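## Task

Press every drive blank that carries a green sticker all the way in until it bottoms out and latches, leaving all other blanks untouched. The rack is free-standing: it must not tip beyond a slight amount (that is a failure) and must finish in its original place.

## Robot and tools

Robot: two YAM-type arms, left_arm and right_arm, each with a two-finger parallel gripper and a wrist camera. The scene frame has its origin at table-top height, halfway between the nominal bases; +z is up, +x points out over the table, and left_arm sits on the +y side (arm names do not match image sides). Calibrated bases: left_arm at (-0.038, +0.313, +0.010) m, right_arm at (-0.033, -0.261, +0.034) m, both nearly unrotated. A camera stand is bolted behind the arms.

Frames: each arm reports its hand pose, velocities and targets in its own base frame. Fixed cameras and the table use the scene frame. Motion offsets are taken along the axes of that arm's current Hand target. On the gripper, the fingers point along +z and spread along y; end_effector_position is the point between the pads, roughly 1 cm short of the tips.

execute_actions(actions, cameras): actions is a list of actions; each action is a table of up to 15 rows, one row per 1/30 s step, and a short table repeats its final row to fill 15 steps. Each row has 14 numbers in [-1, 1]: dx, dy, dz, rx, ry, rz, opening for left_arm, then the same seven for right_arm. The six pose numbers are an offset from the Hand target as it stood when that action began (not from the previous row); rx, ry, rz form one rotation vector. Scale: 1.0 equals 0.6 m or 180 degrees. Because every action restarts from the current Hand target, sending the same offset twice moves twice. Opening is absolute: +1 fully open (0.094 m), -1 shut. An empty actions list returns camera images and the full state; otherwise images come only when cameras names them ("all" for every one; unknown names invalidate the call).

move(target, speed, blend, opening_speed, grip_force, blocking, cameras): drives each gripper in a straight line. target is one 14-number row in the same layout and scale, or a list of up to 15 such rows; every row is an offset from the Hand targets at the start of the move, not from the previous row. speed is path top speed in m/s, 0.002 to 2.9 (default 0.25), one value or one per target; rotation is capped at twice that in rad/s. blend (m) rounds corners of a list; 0 stops at each point. opening_speed is how fast the opening command changes, per second on the -1..+1 scale, at least 0.2. grip_force is a per-pad limit of about 10 to 50 N (one value or one per arm) and persists; lower values close slowly. blocking=false returns after about 0.5 s while the move continues. All paths finish together, last at least 0.5 s and are cut at 10 s. Paths do not avoid obstacles or the other arm. Faster moves strike harder and stray more; a target set deeper past a contact pushes harder.

wait(seconds 0 to 10): lets time pass with commands held. stop(): brakes a running move. zoom_image(camera, region [x0,y0,x1,y1] pixels, at most 504 by 504): enlarges part of the newest image of cam_head_left, cam_head_right, cam_left_wrist or cam_right_wrist (all 672x504). read_manual(section): licence texts only. finished_scene(scene 1 to 3): ends the scene irreversibly; the goal must still hold without the robot.

Results: end_effector_position (m) and end_effector_quat_wxyz per arm in its base frame; Hand target, the last commanded pose after clipping, from which the next offsets count; Tool commands; grip_measured, on the opening scale (reads slightly wide when empty, a little narrow on a squeezed part); Joint positions (last value is opening in metres); Joint velocities (may say within noise); joint torques (include arm weight, so nonzero in free air); motor temperatures. move adds a move: line with the ending (done, off_target, moving, held, fault) and limits such as paced (pose clipped) or held (steps withheld). done means at rest within 10 mm and 2 degrees; neither done nor off_target proves contact or lack of it.

Behaviour: the controller limits each step's orientation change to 40 degrees from the measured one. Friction and weight can leave the gripper a few centimetres from its command; a further command, even all zeros, asks for it again, and you may add the remaining gap as an offset. A blocked arm keeps pushing until you command its target back behind the gripper. To hold one gripper as it is, resend its current opening, since 0 is a real command. Sending 0 for all six pose numbers re-commands the Hand target.

Avoid: fast contact with the rack (it is loose and must not tip or shift), strong pushes, the two arms or grippers touching or one gripper closing on the other, paths passing close to an arm's own base (go around), anything leaving the table, and long stretched or stalled pushing, which heats motors: MOTOR HOT appears at 75 °C, a fault folds the arm at 90 °C, and it goes limp at 100 °C.

Each tool is called by a JSON object that holds its "name" and its "arguments".

## Session

{"name": "execute_actions", "arguments": {"actions": []}}

Scene clock: 0.00 s.
left_arm: end_effector_position=(+0.3036, +0.0464, +0.0662) grip_measured=+1.000 end_effector_quat_wxyz=(+0.228, -0.178, +0.957, -0.008) | right_arm: end_effector_position=(+0.2399, -0.0205, +0.0988) grip_measured=+1.000 end_effector_quat_wxyz=(+0.272, +0.082, +0.958, +0.034)
Joint positions: left_arm=[0.148 1.335 0.754 -0.53 -0.001 -0.219 0.094] | right_arm=[-0.173 0.913 0.611 -0.723 -0.111 0.03 0.094]
Joint velocities: within noise
Joint torques (N m): no reading
Motor temperatures (°C): left_arm=[32 33 37 30 34 31 33] | right_arm=[32 38 39 35 32 31 33]
Heat: left arm: 37 °C; right arm: 39 °C.
Hand target: left_arm +0.3082, +0.0488, +0.0748; +0.241, -0.179, +0.954, -0.007 | right_arm +0.2439, -0.0200, +0.1075; +0.286, +0.079, +0.954, +0.034
Tool commands: left_gripper/opening=+1.0 right_gripper/opening=+1.0

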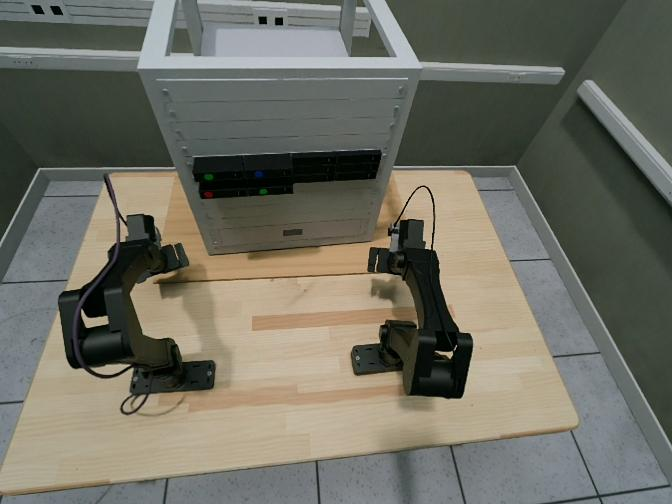

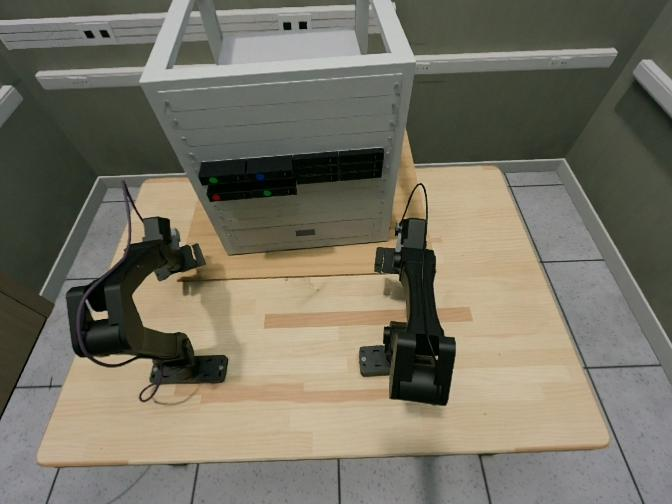

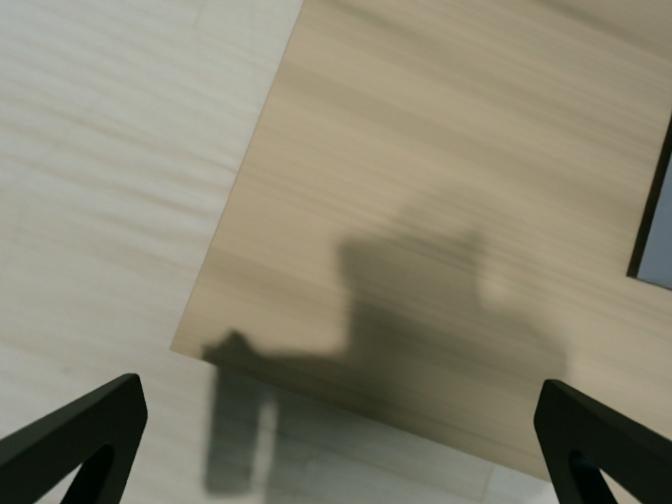

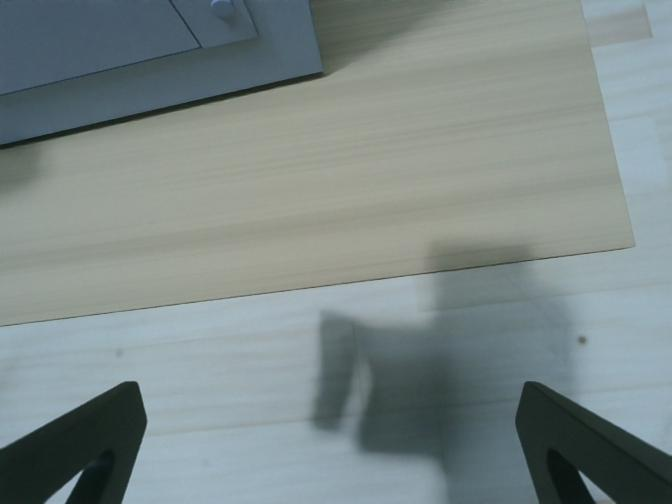

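{"name": "zoom_image", "arguments": {"camera": "cam_head_left", "region": [180, 130, 400, 250]}}

{"name": "zoom_image", "arguments": {"camera": "cam_head_right", "region": [190, 130, 400, 250]}}

Scaled by 2.291.

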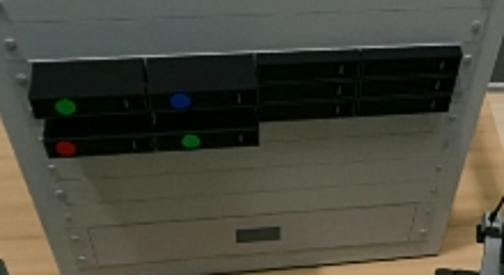

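Scaled by 2.400.

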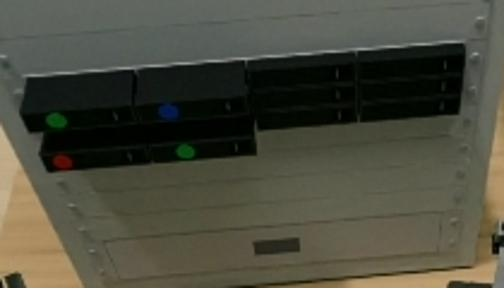

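{"name": "move", "arguments": {"target": [0,0,0,0,0,0,-0.96, -0.1497,0.4965,-0.3535,-0.2161,-0.2848,-0.1566,-0.96], "cameras": ["all"]}}

Scene clock: 42.83 s.
left_arm: end_effector_position=(+0.3036, +0.0464, +0.0662) grip_measured=-0.957 end_effector_quat_wxyz=(+0.228, -0.178, +0.957, -0.008) | right_arm: end_effector_position=(+0.2400, +0.2527, +0.3342) grip_measured=-0.956 end_effector_quat_wxyz=(+0.642, -0.243, +0.694, +0.216)
Joint positions: left_arm=[0.148 1.335 0.754 -0.53 -0.001 -0.219 0.002] | right_arm=[0.961 0.884 0.772 0.025 0.298 0.014 0.002]
Joint torques (N m): left_arm=[-0.02 -6.12 7.76 1.23 0 0.02] | right_arm=[0.03 -0.81 10.92 1.82 -0.13 -0.12]
Heat: left arm: 38 °C; right arm: 42 °C.
Hand target: left_arm +0.3082, +0.0488, +0.0748; +0.241, -0.179, +0.954, -0.007 | right_arm +0.2401, +0.2540, +0.3659; +0.667, -0.233, +0.668, +0.233
Off the commanded pose: left_arm 0.010 m, 2 deg | right_arm 0.032 m, 5 deg.
move: off_target (right_arm)
camera_calibration:
cam_right_wrist: T_world_to_cam=[[0.611306, -0.790611, 0.0351964, 0.0398279], [-0.369765, -0.32466, -0.870557, 0.499431], [0.699699, 0.519162, -0.490807, -0.0411391], [0, 0, 0, 1]] pos_world=[0.18911, 0.214991, 0.41319]

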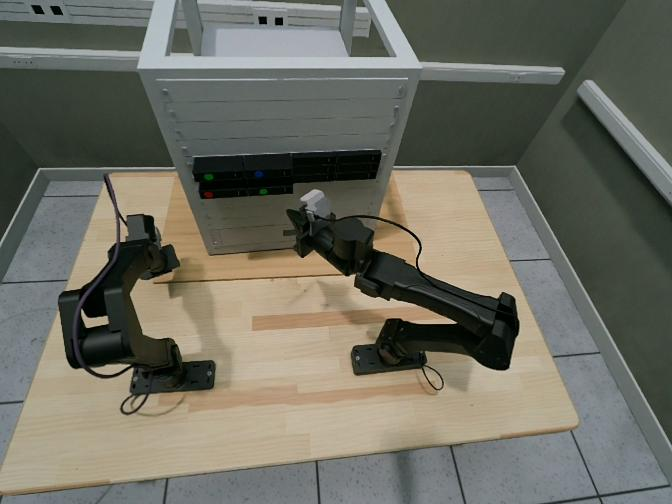

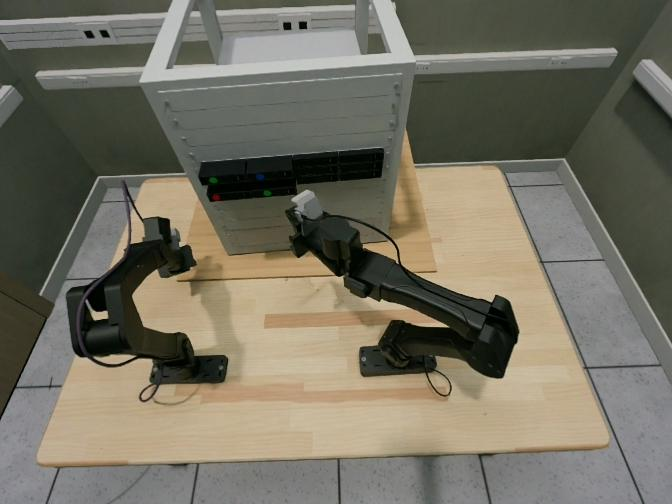

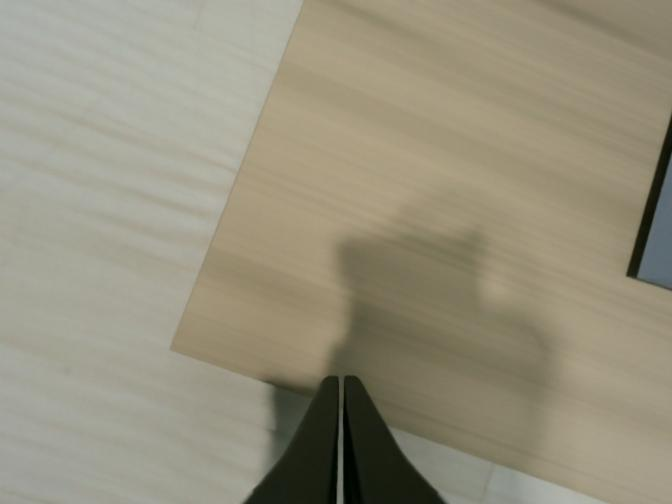

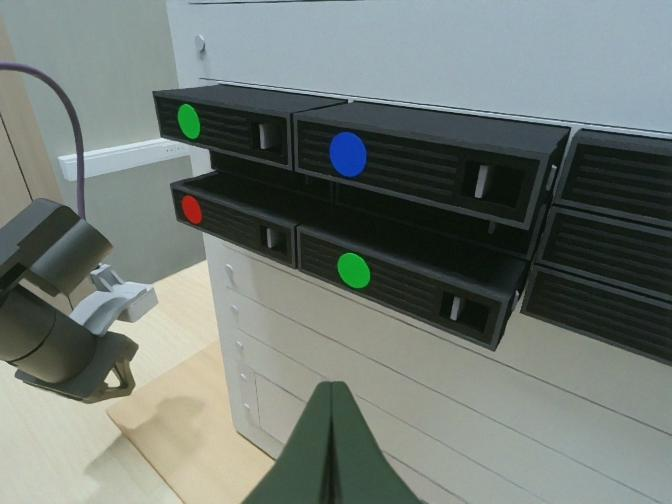

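{"name": "zoom_image", "arguments": {"camera": "cam_right_wrist", "region": [140, 70, 644, 370]}}

Scaled by 1.000.

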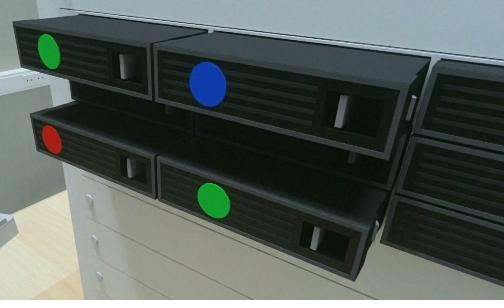

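{"name": "move", "arguments": {"target": [-0.0870,-0.3446,-0.5335,0.1315,-0.3313,0.1181,-0.96, 0.0583,-0.0248,0.1037,0.1020,-0.1027,0.4923,-0.96], "cameras": ["all"]}}

Scene clock: 71.90 s.
left_arm: end_effector_position=(+0.2726, -0.1553, +0.3798) grip_measured=-0.957 end_effector_quat_wxyz=(+0.684, +0.085, +0.722, -0.053) | right_arm: end_effector_position=(+0.2994, +0.2782, +0.3213) grip_measured=-0.956 end_effector_quat_wxyz=(+0.432, +0.427, +0.563, +0.561)
Joint positions: left_arm=[-0.906 0.844 0.925 -0.157 -0.711 -0.01 0.002] | right_arm=[1.07 1.284 0.84 0.447 0.805 1.561 0.002]
Joint torques (N m): left_arm=[0.16 -0.73 9.44 2.4 -0.21 0.05] | right_arm=[0.54 -3.78 10.47 0.86 0.11 0.08]
Motor temperatures (°C): left_arm=[31 34 38 33 34 31 33] | right_arm=[32 37 47 40 31 31 33]
Heat: left arm: 38 °C; right arm: 47 °C.
Hand target: left_arm +0.2732, -0.1501, +0.4021; +0.704, +0.061, +0.704, -0.061 | right_arm +0.2981, +0.2810, +0.3308; +0.431, +0.431, +0.561, +0.561
Off the commanded pose: left_arm 0.023 m, 4 deg | right_arm 0.010 m, 1 deg.
move: off_target (left_arm)
camera_calibration:
cam_left_wrist: T_world_to_cam=[[-0.197917, -0.979656, -0.0332175, -0.0851076], [-0.458461, 0.122468, -0.880236, 0.516868], [0.866396, -0.158984, -0.473373, 0.00694331], [0, 0, 0, 1]] pos_world=[0.214104, -0.145572, 0.455425]
cam_right_wrist: T_world_to_cam=[[0.00417485, -0.0312224, -0.999504, 0.327061], [-0.641298, 0.76683, -0.0266328, 0.0249491], [0.767281, 0.641091, -0.0168214, -0.308721], [0, 0, 0, 1]] pos_world=[0.25151, 0.188998, 0.32237]

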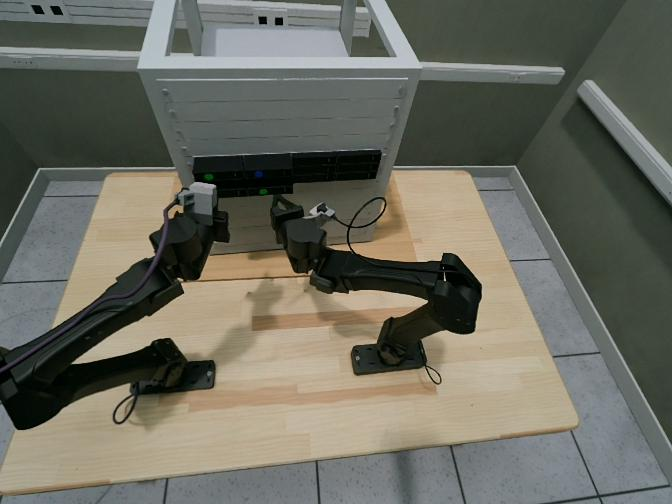

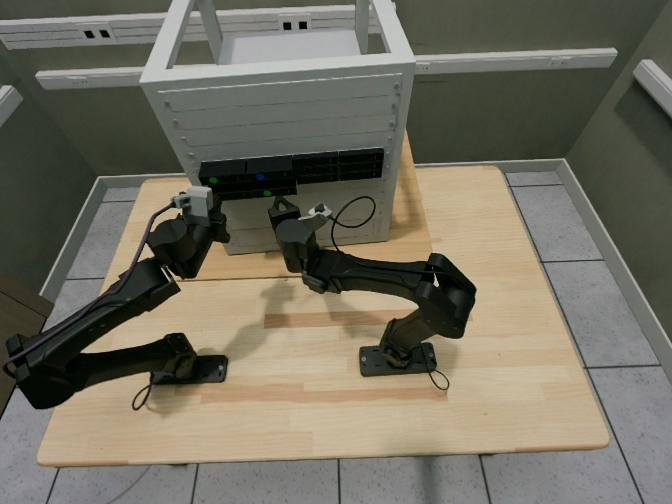

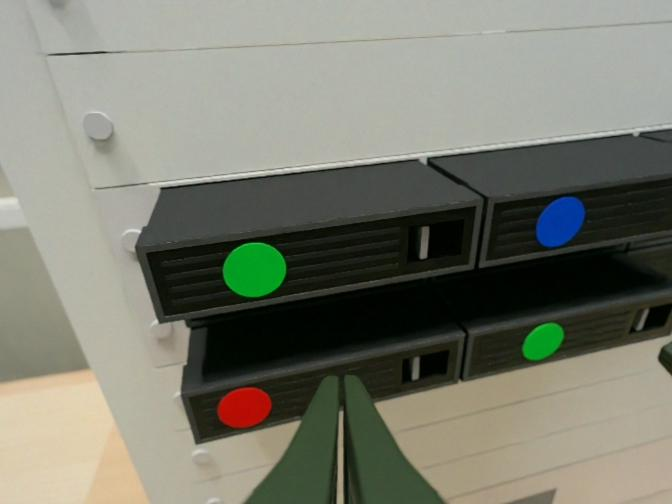

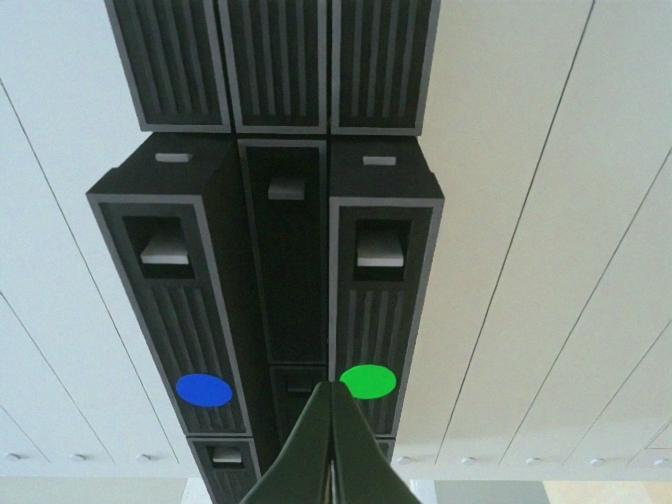

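{"name": "move", "arguments": {"target": [[0,0,0,0,0,0,-0.96, 0.0110,-0.0258,0.0340,0,0,0,-0.96],[0,0,0,0,0,0,-0.96, 0.0012,-0.0258,0.0778,0,0,0,-0.96]], "speed": [0.1,0.04], "blend": [0.005,0], "cameras": ["cam_right_wrist","cam_left_wrist"]}}

Scene clock: 77.73 s.
left_arm: end_effector_position=(+0.2726, -0.1553, +0.3800) grip_measured=-0.957 end_effector_quat_wxyz=(+0.685, +0.084, +0.722, -0.053) | right_arm: end_effector_position=(+0.3400, +0.2887, +0.2909) grip_measured=-0.956 end_effector_quat_wxyz=(+0.436, +0.428, +0.586, +0.532)
Joint positions: left_arm=[-0.906 0.844 0.925 -0.156 -0.711 -0.01 0.002] | right_arm=[0.97 1.432 0.892 0.468 0.715 1.563 0.002]
Joint torques (N m): left_arm=[-0.14 -0.79 9.26 2.4 -0.16 0.12] | right_arm=[-0.34 -5.09 10.56 1.6 -0.07 0.08]
Heat: left arm: 39 °C; right arm: 47 °C.
Hand target: left_arm +0.2732, -0.1501, +0.4021; +0.704, +0.061, +0.704, -0.061 | right_arm +0.3430, +0.2937, +0.3154; +0.431, +0.431, +0.560, +0.561
Off the commanded pose: left_arm 0.023 m, 4 deg | right_arm 0.025 m, 4 deg.
move: off_target (left_arm, right_arm)
camera_calibration:
cam_left_wrist: T_world_to_cam=[[-0.197884, -0.979681, -0.0326486, -0.0852763], [-0.458068, 0.121869, -0.880523, 0.516905], [0.866611, -0.159287, -0.472877, 0.00669109], [0, 0, 0, 1]] pos_world=[0.214104, -0.145472, 0.455527]
cam_right_wrist: T_world_to_cam=[[-0.0384826, -0.0905211, -0.995151, 0.327192], [-0.634805, 0.771325, -0.0456133, 0.0441678], [0.771713, 0.629972, -0.0871458, -0.324999], [0, 0, 0, 1]] pos_world=[0.291435, 0.20029, 0.299298]
Images, in order (width x height): cam_left_wrist 672x504, cam_right_wrist 672x504.

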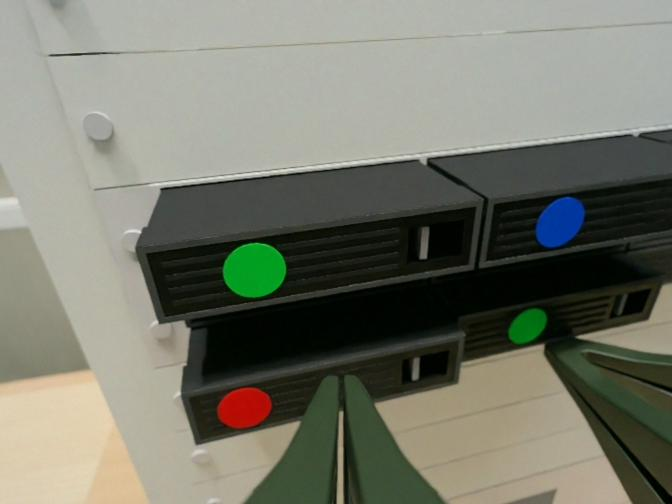

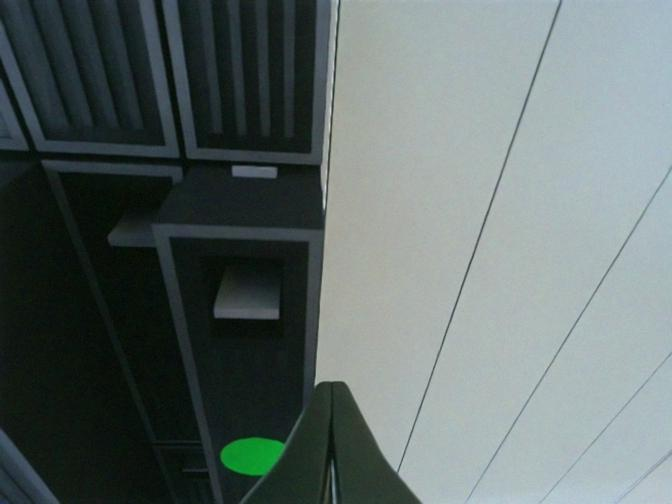

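{"name": "move", "arguments": {"target": [0,0,0,0,0,0,-0.96, 0.0092,0.0300,-0.0406,0,0,0,-0.96], "speed": 0.08, "cameras": ["cam_right_wrist","cam_left_wrist"]}}

Scene clock: 80.33 s.
left_arm: end_effector_position=(+0.2726, -0.1553, +0.3800) grip_measured=-0.957 end_effector_quat_wxyz=(+0.685, +0.084, +0.722, -0.053) | right_arm: end_effector_position=(+0.3190, +0.2976, +0.3160) grip_measured=-0.956 end_effector_quat_wxyz=(+0.429, +0.424, +0.572, +0.556)
Joint positions: left_arm=[-0.906 0.844 0.925 -0.156 -0.711 -0.01 0.002] | right_arm=[1.038 1.389 0.914 0.458 0.761 1.564 0.002]
Joint torques (N m): left_arm=[0.03 -0.72 9.44 2.36 -0.22 0.1] | right_arm=[0.49 -7.04 10.21 0.92 0.15 0.07]
Heat: left arm: 39 °C; right arm: 46 °C.
Hand target: left_arm +0.2732, -0.1501, +0.4021; +0.704, +0.061, +0.704, -0.061 | right_arm +0.3180, +0.2928, +0.3333; +0.431, +0.431, +0.561, +0.561
Off the commanded pose: left_arm 0.023 m, 4 deg | right_arm 0.018 m, 2 deg.
move: off_target (left_arm, right_arm)
camera_calibration:
cam_left_wrist: T_world_to_cam=[[-0.197884, -0.979681, -0.0326486, -0.0852763], [-0.458068, 0.121869, -0.880523, 0.516905], [0.866611, -0.159287, -0.472877, 0.00669109], [0, 0, 0, 1]] pos_world=[0.214104, -0.145472, 0.455527]
cam_right_wrist: T_world_to_cam=[[-0.0065396, -0.0458271, -0.998928, 0.329893], [-0.649939, 0.75937, -0.0305822, 0.0287737], [0.759958, 0.649043, -0.0347509, -0.330642], [0, 0, 0, 1]] pos_world=[0.272132, 0.207869, 0.318929]
Images, in order (width x height): cam_left_wrist 672x504, cam_right_wrist 672x504.

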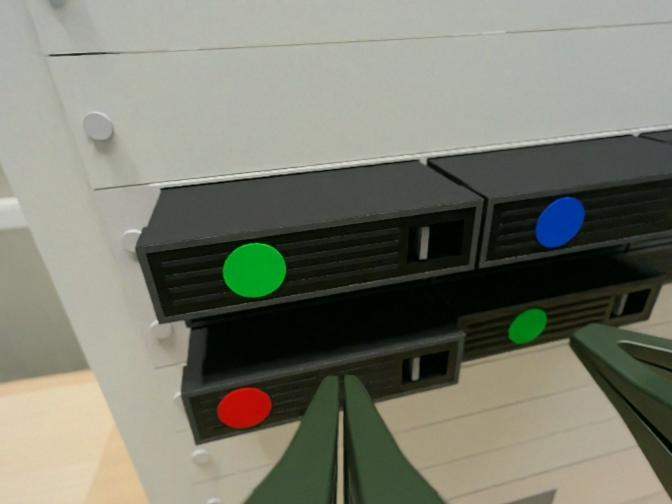

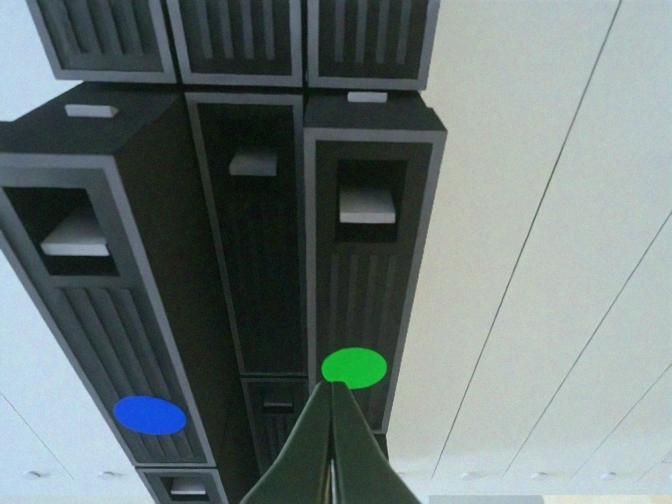

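{"name": "move", "arguments": {"target": [0,0,0,0,0,0,-0.96, -0.0140,-0.0067,0.0393,0,0,0,-0.96], "speed": 0.05, "cameras": ["cam_right_wrist"]}}

Scene clock: 83.23 s.
left_arm: end_effector_position=(+0.2726, -0.1553, +0.3800) grip_measured=-0.957 end_effector_quat_wxyz=(+0.685, +0.084, +0.722, -0.053) | right_arm: end_effector_position=(+0.3412, +0.2872, +0.3155) grip_measured=-0.956 end_effector_quat_wxyz=(+0.435, +0.430, +0.568, +0.551)
Joint positions: left_arm=[-0.906 0.844 0.925 -0.156 -0.711 -0.01 0.002] | right_arm=[0.964 1.412 0.934 0.458 0.71 1.564 0.002]
Joint torques (N m): left_arm=[-0.1 -0.75 9.42 2.37 -0.2 0.11] | right_arm=[-0.36 -5.07 10.54 1.09 -0.07 0.07]
Heat: left arm: 40 °C; right arm: 46 °C.
Hand target: left_arm +0.2732, -0.1501, +0.4021; +0.704, +0.061, +0.704, -0.061 | right_arm +0.3430, +0.2907, +0.3293; +0.431, +0.431, +0.560, +0.561
Off the commanded pose: left_arm 0.023 m, 4 deg | right_arm 0.014 m, 2 deg.
move: off_target (left_arm, right_arm)
camera_calibration:
cam_right_wrist: T_world_to_cam=[[-0.0100283, -0.0476789, -0.998812, 0.330757], [-0.633287, 0.773314, -0.0305562, 0.0414515], [0.773852, 0.632228, -0.0379495, -0.339653], [0, 0, 0, 1]] pos_world=[0.292409, 0.198453, 0.318741]
Images, in order (width x height): cam_right_wrist 672x504.

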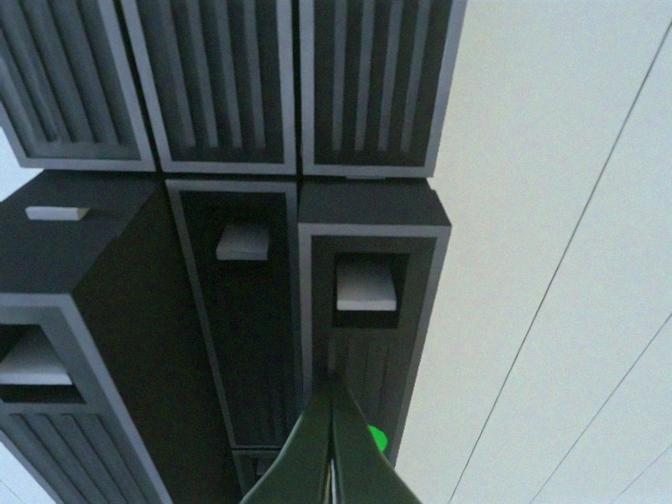

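{"name": "move", "arguments": {"target": [0,0,0,0,0,0,-0.96, -0.0062,-0.0050,0.0501,0,0,0,-0.96], "speed": 0.04, "cameras": ["cam_right_wrist","cam_left_wrist","cam_head_right"]}}

Scene clock: 87.73 s.
left_arm: end_effector_position=(+0.2726, -0.1553, +0.3800) grip_measured=-0.957 end_effector_quat_wxyz=(+0.685, +0.084, +0.722, -0.053) | right_arm: end_effector_position=(+0.3595, +0.2935, +0.3111) grip_measured=-0.956 end_effector_quat_wxyz=(+0.432, +0.428, +0.575, +0.548)
Joint positions: left_arm=[-0.906 0.844 0.925 -0.156 -0.711 -0.01 0.002] | right_arm=[0.922 1.472 0.98 0.458 0.658 1.564 0.002]
Joint torques (N m): left_arm=[-0.1 -0.88 9.24 2.35 -0.18 0.08] | right_arm=[-1.89 -3.7 11.79 1.35 -0.24 0.05]
Heat: left arm: 40 °C; right arm: 47 °C.
Hand target: left_arm +0.2732, -0.1501, +0.4021; +0.704, +0.061, +0.704, -0.061 | right_arm +0.3730, +0.2949, +0.3264; +0.431, +0.431, +0.561, +0.561
Off the commanded pose: left_arm 0.023 m, 4 deg | right_arm 0.020 m, 2 deg.
move: off_target (left_arm, right_arm)
camera_calibration:
cam_left_wrist: T_world_to_cam=[[-0.197884, -0.979681, -0.0326486, -0.0852763], [-0.458068, 0.121869, -0.880523, 0.516905], [0.866611, -0.159287, -0.472877, 0.00669109], [0, 0, 0, 1]] pos_world=[0.214104, -0.145472, 0.455527]
cam_right_wrist: T_world_to_cam=[[-0.0187249, -0.0581674, -0.998131, 0.332824], [-0.641381, 0.766528, -0.0326382, 0.0534795], [0.766994, 0.639571, -0.0516606, -0.353452], [0, 0, 0, 1]] pos_world=[0.311628, 0.204424, 0.315688]
Images, in order (width x height): cam_head_right 672x504, cam_left_wrist 672x504, cam_right_wrist 672x504.

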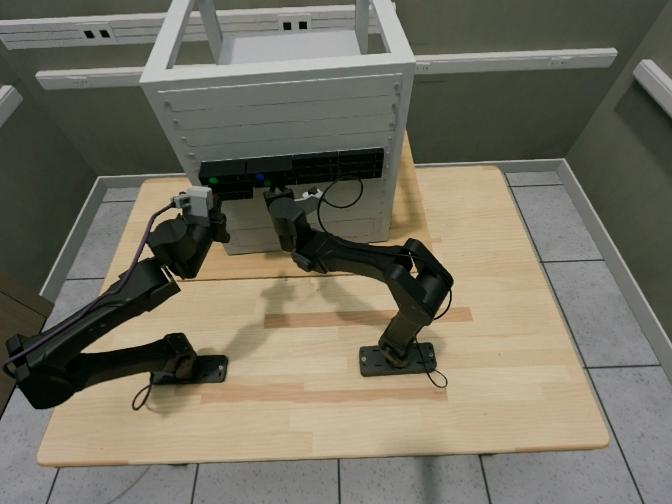

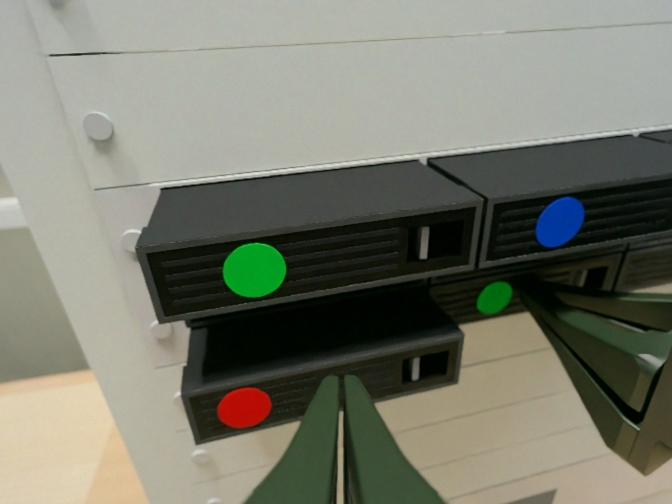

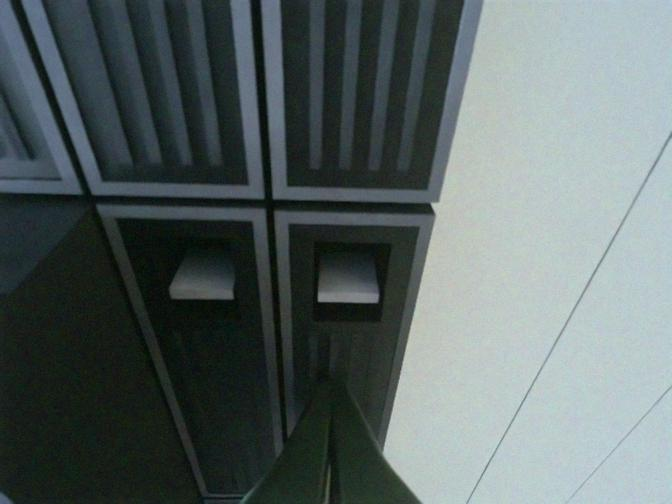

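{"name": "zoom_image", "arguments": {"camera": "cam_right_wrist", "region": [80, 130, 480, 430]}}

{"name": "zoom_image", "arguments": {"camera": "cam_left_wrist", "region": [420, 220, 672, 409]}}

Scaled by 1.260.

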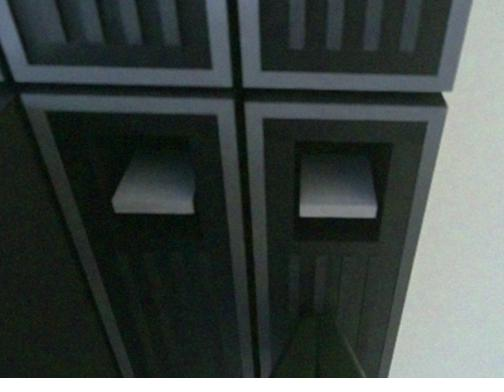

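Scaled by 2.000.

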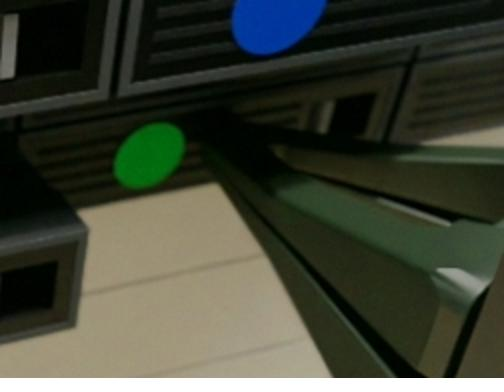

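{"name": "move", "arguments": {"target": [0,0,0,0,0,0,-0.96, -0.0044,-0.0030,0.0195,0,0,0,-0.96], "speed": 0.03, "cameras": ["cam_right_wrist","cam_left_wrist"]}}

Scene clock: 90.97 s.
left_arm: end_effector_position=(+0.2726, -0.1553, +0.3800) grip_measured=-0.957 end_effector_quat_wxyz=(+0.685, +0.084, +0.722, -0.053) | right_arm: end_effector_position=(+0.3598, +0.2939, +0.3112) grip_measured=-0.956 end_effector_quat_wxyz=(+0.432, +0.428, +0.575, +0.548)
Joint positions: left_arm=[-0.906 0.844 0.925 -0.156 -0.711 -0.01 0.002] | right_arm=[0.922 1.473 0.981 0.458 0.658 1.564 0.002]
Joint torques (N m): left_arm=[-0.05 -0.8 9.18 2.37 -0.18 0.12] | right_arm=[-3.84 -1.61 12.83 1.48 -0.5 0.04]
Heat: left arm: 40 °C; right arm: 47 °C.
Hand target: left_arm +0.2732, -0.1501, +0.4021; +0.704, +0.061, +0.704, -0.061 | right_arm +0.3850, +0.2954, +0.3246; +0.431, +0.431, +0.561, +0.561
Off the commanded pose: left_arm 0.023 m, 4 deg | right_arm 0.029 m, 2 deg.
move: off_target (left_arm, right_arm)
camera_calibration:
cam_left_wrist: T_world_to_cam=[[-0.197884, -0.979681, -0.0326486, -0.0852763], [-0.458068, 0.121869, -0.880523, 0.516905], [0.866611, -0.159287, -0.472877, 0.00669109], [0, 0, 0, 1]] pos_world=[0.214104, -0.145472, 0.455527]
cam_right_wrist: T_world_to_cam=[[-0.0187249, -0.0581674, -0.998131, 0.332945], [-0.641381, 0.766528, -0.0326382, 0.0533811], [0.766994, 0.639571, -0.0516606, -0.353792], [0, 0, 0, 1]] pos_world=[0.311828, 0.204724, 0.315788]
Images, in order (width x height): cam_left_wrist 672x504, cam_right_wrist 672x504.

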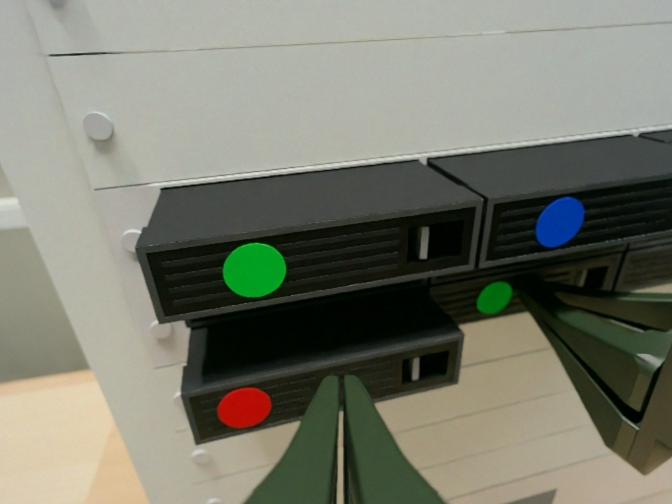

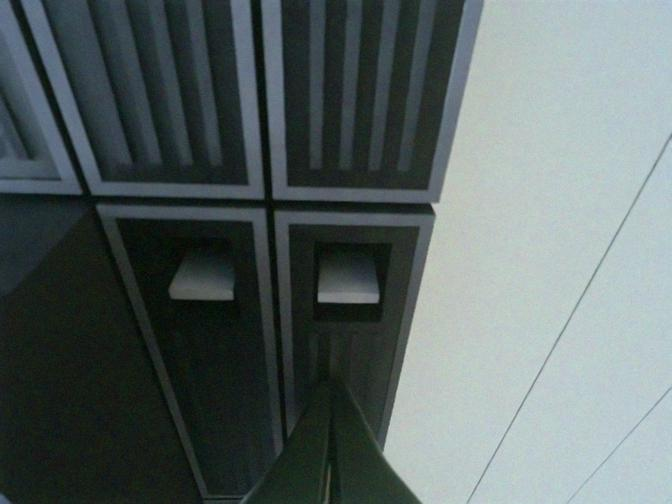

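{"name": "move", "arguments": {"target": [-0.0167,0.0123,0.0483,0,0,0,-0.96, 0.0221,0,-0.0975,0,0,0,-0.96], "speed": 0.08, "cameras": ["cam_right_wrist","cam_left_wrist"]}}

Scene clock: 98.40 s.
left_arm: end_effector_position=(+0.3033, -0.1464, +0.3873) grip_measured=-0.957 end_effector_quat_wxyz=(+0.683, +0.071, +0.726, -0.041) | right_arm: end_effector_position=(+0.3280, +0.3011, +0.3179) grip_measured=-0.956 end_effector_quat_wxyz=(+0.429, +0.424, +0.571, +0.557)
Joint positions: left_arm=[-0.76 0.926 0.987 -0.139 -0.6 -0.007 0.002] | right_arm=[1.018 1.418 0.944 0.458 0.742 1.564 0.002]
Joint torques (N m): left_arm=[0.29 -1.51 9.84 2.45 0.21 0.14] | right_arm=[0.31 -7.75 6.38 1.25 0.16 0.08]
Motor temperatures (°C): left_arm=[31 33 40 38 34 31 33] | right_arm=[32 38 47 40 31 31 33]
Heat: left arm: 40 °C; right arm: 47 °C.
Hand target: left_arm +0.3030, -0.1478, +0.4122; +0.705, +0.061, +0.704, -0.061 | right_arm +0.3250, +0.2931, +0.3245; +0.431, +0.431, +0.560, +0.561
Off the commanded pose: left_arm 0.025 m, 4 deg | right_arm 0.011 m, 2 deg.
move: off_target (left_arm, right_arm)
camera_calibration:
cam_left_wrist: T_world_to_cam=[[-0.163888, -0.985992, -0.0310007, -0.0821468], [-0.468722, 0.105484, -0.877025, 0.53572], [0.86801, -0.129203, -0.479443, -0.00851247], [0, 0, 0, 1]] pos_world=[0.24503, -0.138606, 0.463212]
cam_right_wrist: T_world_to_cam=[[-0.00610339, -0.0440193, -0.999012, 0.331428], [-0.649856, 0.759485, -0.0294948, 0.0315593], [0.760033, 0.649034, -0.0332416, -0.340117], [0, 0, 0, 1]] pos_world=[0.281032, 0.211368, 0.320726]
Images, in order (width x height): cam_left_wrist 672x504, cam_right_wrist 672x504.

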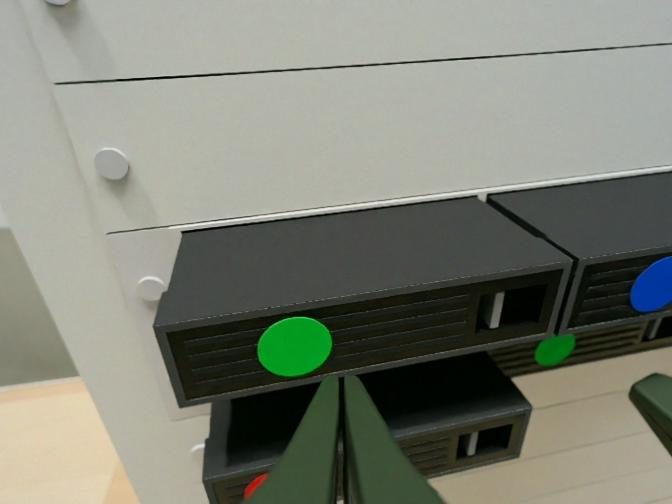

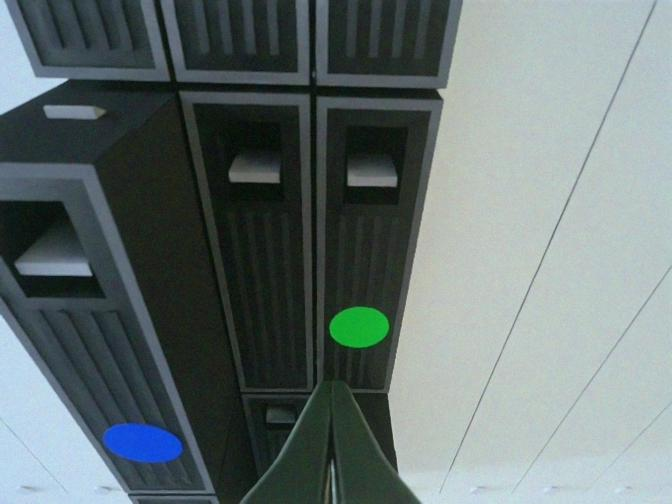

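{"name": "move", "arguments": {"target": [0,0.0041,0.0500,0,0,0,-0.96, 0,0,0,0,0,0,-0.96], "speed": 0.05, "cameras": ["cam_right_wrist","cam_left_wrist"]}}

Scene clock: 108.07 s.
left_arm: end_effector_position=(+0.3330, -0.1482, +0.3854) grip_measured=-0.957 end_effector_quat_wxyz=(+0.680, +0.069, +0.728, -0.042) | right_arm: end_effector_position=(+0.3280, +0.3011, +0.3179) grip_measured=-0.956 end_effector_quat_wxyz=(+0.429, +0.424, +0.571, +0.557)
Joint positions: left_arm=[-0.663 1.018 1.02 -0.084 -0.505 -0.007 0.002] | right_arm=[1.018 1.418 0.944 0.458 0.742 1.564 0.002]
Joint torques (N m): left_arm=[0.44 -2.36 10.13 2.51 0.15 0.12] | right_arm=[0.38 -7.73 6.32 1.23 0.13 0.08]
Heat: left arm: 41 °C; right arm: 45 °C.
Hand target: left_arm +0.3330, -0.1506, +0.4121; +0.704, +0.061, +0.704, -0.061 | right_arm +0.3250, +0.2931, +0.3245; +0.431, +0.431, +0.560, +0.561
Off the commanded pose: left_arm 0.027 m, 5 deg | right_arm 0.011 m, 2 deg.
move: off_target (left_arm, right_arm)
camera_calibration:
cam_left_wrist: T_world_to_cam=[[-0.162161, -0.986418, -0.0261408, -0.0816952], [-0.47519, 0.101281, -0.874035, 0.548626], [0.864811, -0.129312, -0.485159, -0.0321159], [0, 0, 0, 1]] pos_world=[0.275228, -0.140304, 0.461802]
cam_right_wrist: T_world_to_cam=[[-0.00610339, -0.0440193, -0.999012, 0.331428], [-0.649856, 0.759485, -0.0294948, 0.0315593], [0.760033, 0.649034, -0.0332416, -0.340117], [0, 0, 0, 1]] pos_world=[0.281032, 0.211368, 0.320726]
Images, in order (width x height): cam_left_wrist 672x504, cam_right_wrist 672x504.

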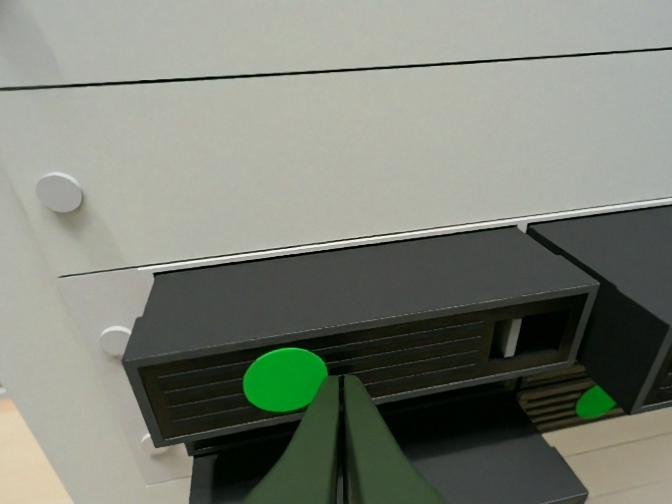

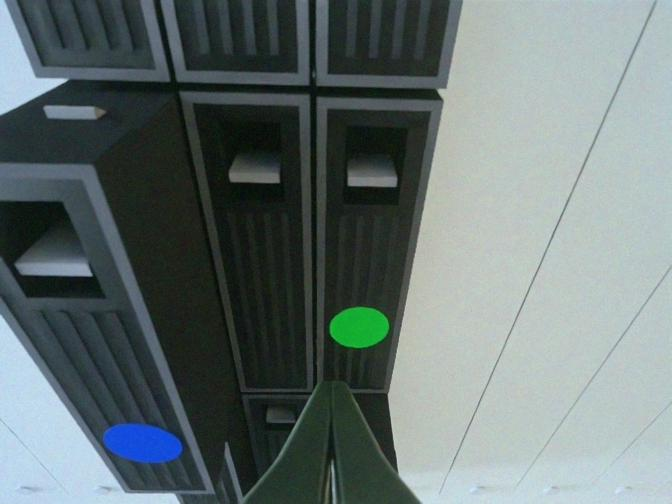

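{"name": "move", "arguments": {"target": [-0.0050,0.0090,0.0480,0,0,0,-0.96, 0,0,0,0,0,0,-0.96], "speed": 0.05, "cameras": ["cam_right_wrist","cam_left_wrist"]}}

Scene clock: 110.43 s.
left_arm: end_effector_position=(+0.3522, -0.1506, +0.3912) grip_measured=-0.957 end_effector_quat_wxyz=(+0.680, +0.074, +0.727, -0.052) | right_arm: end_effector_position=(+0.3280, +0.3011, +0.3179) grip_measured=-0.956 end_effector_quat_wxyz=(+0.429, +0.424, +0.571, +0.557)
Joint positions: left_arm=[-0.601 1.081 1.07 -0.064 -0.421 -0.007 0.002] | right_arm=[1.018 1.418 0.944 0.458 0.742 1.564 0.002]
Joint torques (N m): left_arm=[1.46 -0.51 10.5 2.68 0.16 0.13] | right_arm=[0.38 -7.73 6.34 1.25 0.11 0.04]
Heat: left arm: 41 °C; right arm: 44 °C.
Hand target: left_arm +0.3623, -0.1502, +0.4151; +0.704, +0.061, +0.704, -0.061 | right_arm +0.3250, +0.2931, +0.3245; +0.431, +0.431, +0.560, +0.561
Off the commanded pose: left_arm 0.026 m, 4 deg | right_arm 0.011 m, 2 deg.
move: off_target (left_arm, right_arm)
camera_calibration:
cam_left_wrist: T_world_to_cam=[[-0.18258, -0.983032, -0.0176538, -0.0764164], [-0.472225, 0.103428, -0.875389, 0.562857], [0.862362, -0.151492, -0.483096, -0.0495945], [0, 0, 0, 1]] pos_world=[0.294611, -0.140848, 0.467411]
cam_right_wrist: T_world_to_cam=[[-0.00610339, -0.0440193, -0.999012, 0.331428], [-0.649856, 0.759485, -0.0294948, 0.0315593], [0.760033, 0.649034, -0.0332416, -0.340117], [0, 0, 0, 1]] pos_world=[0.281032, 0.211368, 0.320726]
Images, in order (width x height): cam_left_wrist 672x504, cam_right_wrist 672x504.

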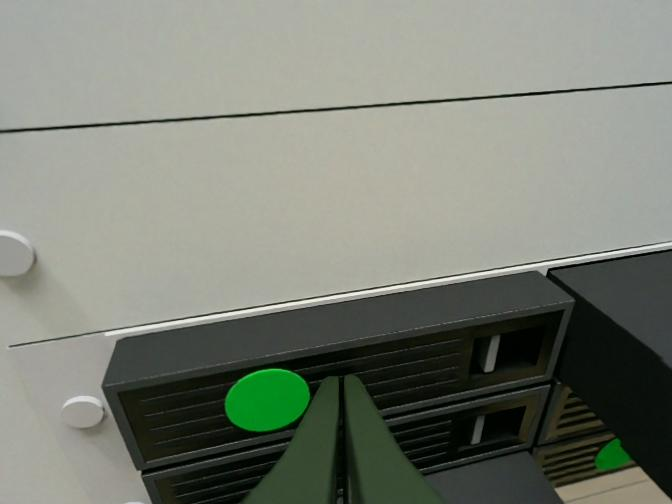

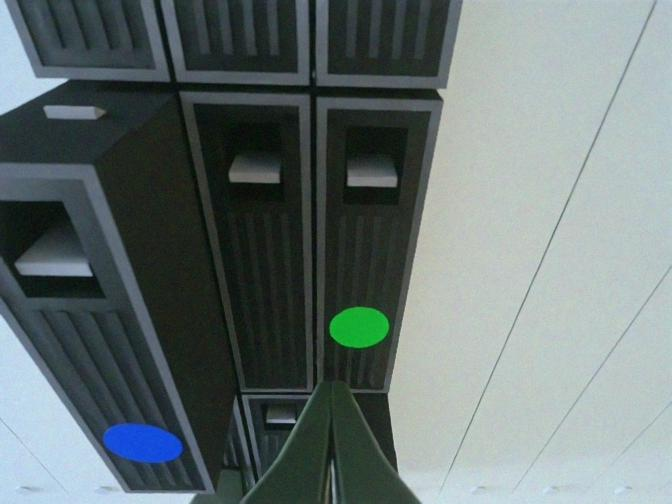

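{"name": "move", "arguments": {"target": [-0.0020,0.0030,0.0200,0,0,0,-0.96, 0,0,0,0,0,0,-0.96], "speed": 0.04, "cameras": ["cam_right_wrist","cam_left_wrist","cam_head_left"]}}

Scene clock: 112.43 s.
left_arm: end_effector_position=(+0.3528, -0.1506, +0.3929) grip_measured=-0.957 end_effector_quat_wxyz=(+0.679, +0.079, +0.727, -0.058) | right_arm: end_effector_position=(+0.3280, +0.3011, +0.3179) grip_measured=-0.956 end_effector_quat_wxyz=(+0.429, +0.424, +0.571, +0.557)
Joint positions: left_arm=[-0.587 1.081 1.079 -0.075 -0.392 -0.007 0.002] | right_arm=[1.018 1.418 0.944 0.458 0.742 1.564 0.002]
Joint torques (N m): left_arm=[2.39 2.22 11.74 2.98 0.13 0.09] | right_arm=[0.36 -7.72 6.43 1.24 0.12 0.06]
Heat: left arm: 41 °C; right arm: 44 °C.
Hand target: left_arm +0.3745, -0.1505, +0.4164; +0.705, +0.061, +0.704, -0.061 | right_arm +0.3250, +0.2931, +0.3245; +0.431, +0.431, +0.560, +0.561
Off the commanded pose: left_arm 0.032 m, 4 deg | right_arm 0.011 m, 2 deg.
move: off_target (left_arm, right_arm)
camera_calibration:
cam_left_wrist: T_world_to_cam=[[-0.197838, -0.980103, -0.0160891, -0.0710837], [-0.472745, 0.109778, -0.874335, 0.565381], [0.858704, -0.165371, -0.485057, -0.0492354], [0, 0, 0, 1]] pos_world=[0.295497, -0.139878, 0.469307]
cam_right_wrist: T_world_to_cam=[[-0.00610339, -0.0440193, -0.999012, 0.331428], [-0.649856, 0.759485, -0.0294948, 0.0315593], [0.760033, 0.649034, -0.0332416, -0.340117], [0, 0, 0, 1]] pos_world=[0.281032, 0.211368, 0.320726]
Images, in order (width x height): cam_head_left 672x504, cam_left_wrist 672x504, cam_right_wrist 672x504.

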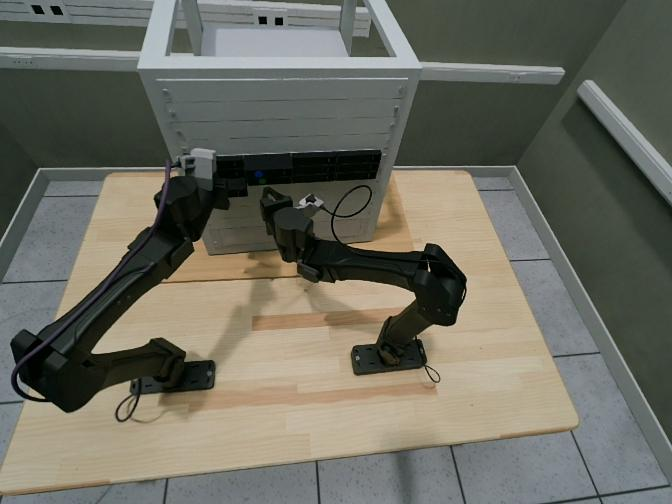

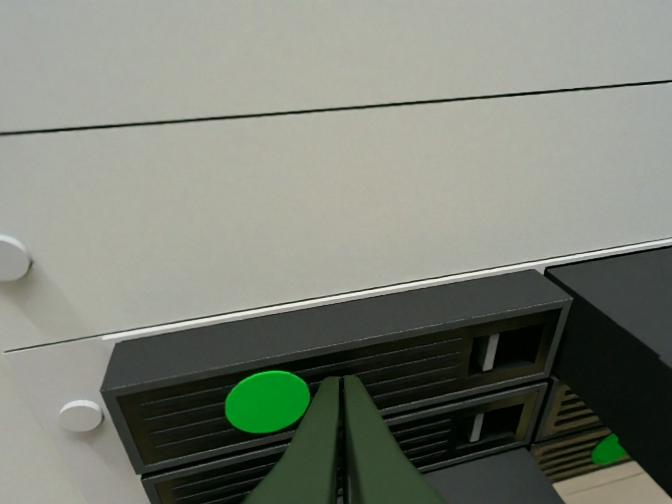

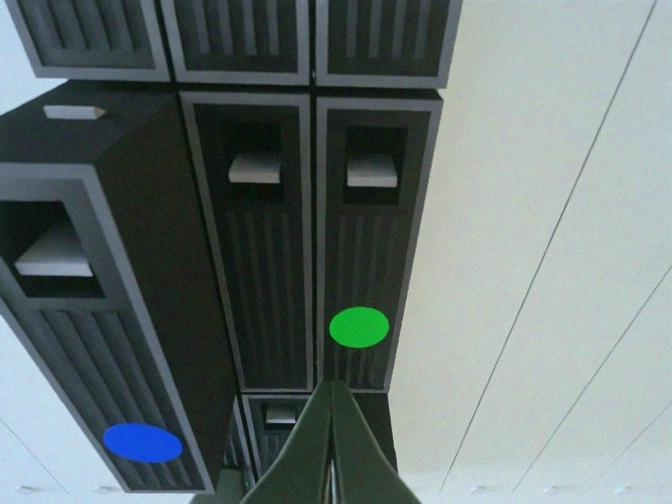

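{"name": "zoom_image", "arguments": {"camera": "cam_left_wrist", "region": [420, 240, 672, 429]}}

Scaled by 2.000.

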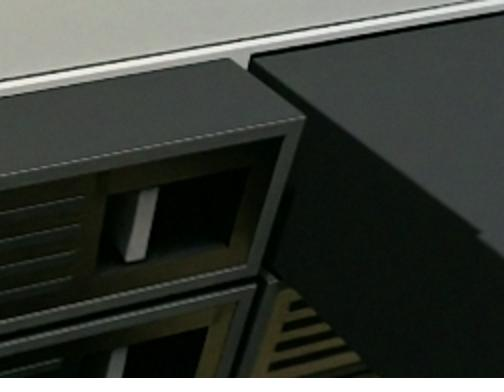

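{"name": "move", "arguments": {"target": [0.0000,0.0000,0.0250,0,0,0,-0.96, 0,0,0,0,0,0,-0.96], "speed": 0.04, "cameras": ["cam_left_wrist","cam_head_left"]}}

Scene clock: 116.83 s.
left_arm: end_effector_position=(+0.3536, -0.1507, +0.3928) grip_measured=-0.957 end_effector_quat_wxyz=(+0.673, +0.086, +0.732, -0.061) | right_arm: end_effector_position=(+0.3280, +0.3011, +0.3179) grip_measured=-0.956 end_effector_quat_wxyz=(+0.429, +0.424, +0.571, +0.557)
Joint positions: left_arm=[-0.575 1.085 1.097 -0.105 -0.366 -0.007 0.002] | right_arm=[1.018 1.418 0.944 0.458 0.742 1.564 0.002]
Joint torques (N m): left_arm=[3.11 5.9 11.74 3.55 0.06 0.06] | right_arm=[0.39 -7.8 6.42 1.24 0.13 0.08]
Heat: left arm: 41 °C; right arm: 44 °C.
Hand target: left_arm +0.3892, -0.1531, +0.4163; +0.704, +0.061, +0.704, -0.061 | right_arm +0.3250, +0.2931, +0.3245; +0.431, +0.431, +0.560, +0.561
Off the commanded pose: left_arm 0.043 m, 6 deg | right_arm 0.011 m, 2 deg.
move: off_target (left_arm, right_arm)
camera_calibration:
cam_left_wrist: T_world_to_cam=[[-0.210995, -0.97728, -0.0201007, -0.0643637], [-0.484113, 0.122341, -0.866411, 0.568575], [0.849185, -0.173077, -0.498928, -0.0423972], [0, 0, 0, 1]] pos_world=[0.297677, -0.139799, 0.470173]
Images, in order (width x height): cam_head_left 672x504, cam_left_wrist 672x504.

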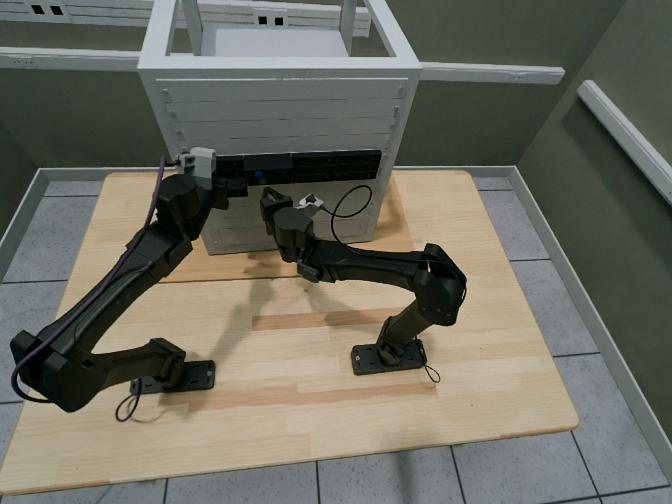

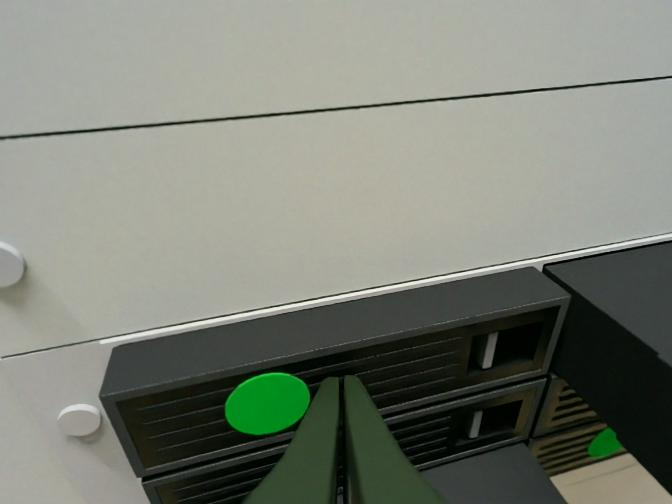

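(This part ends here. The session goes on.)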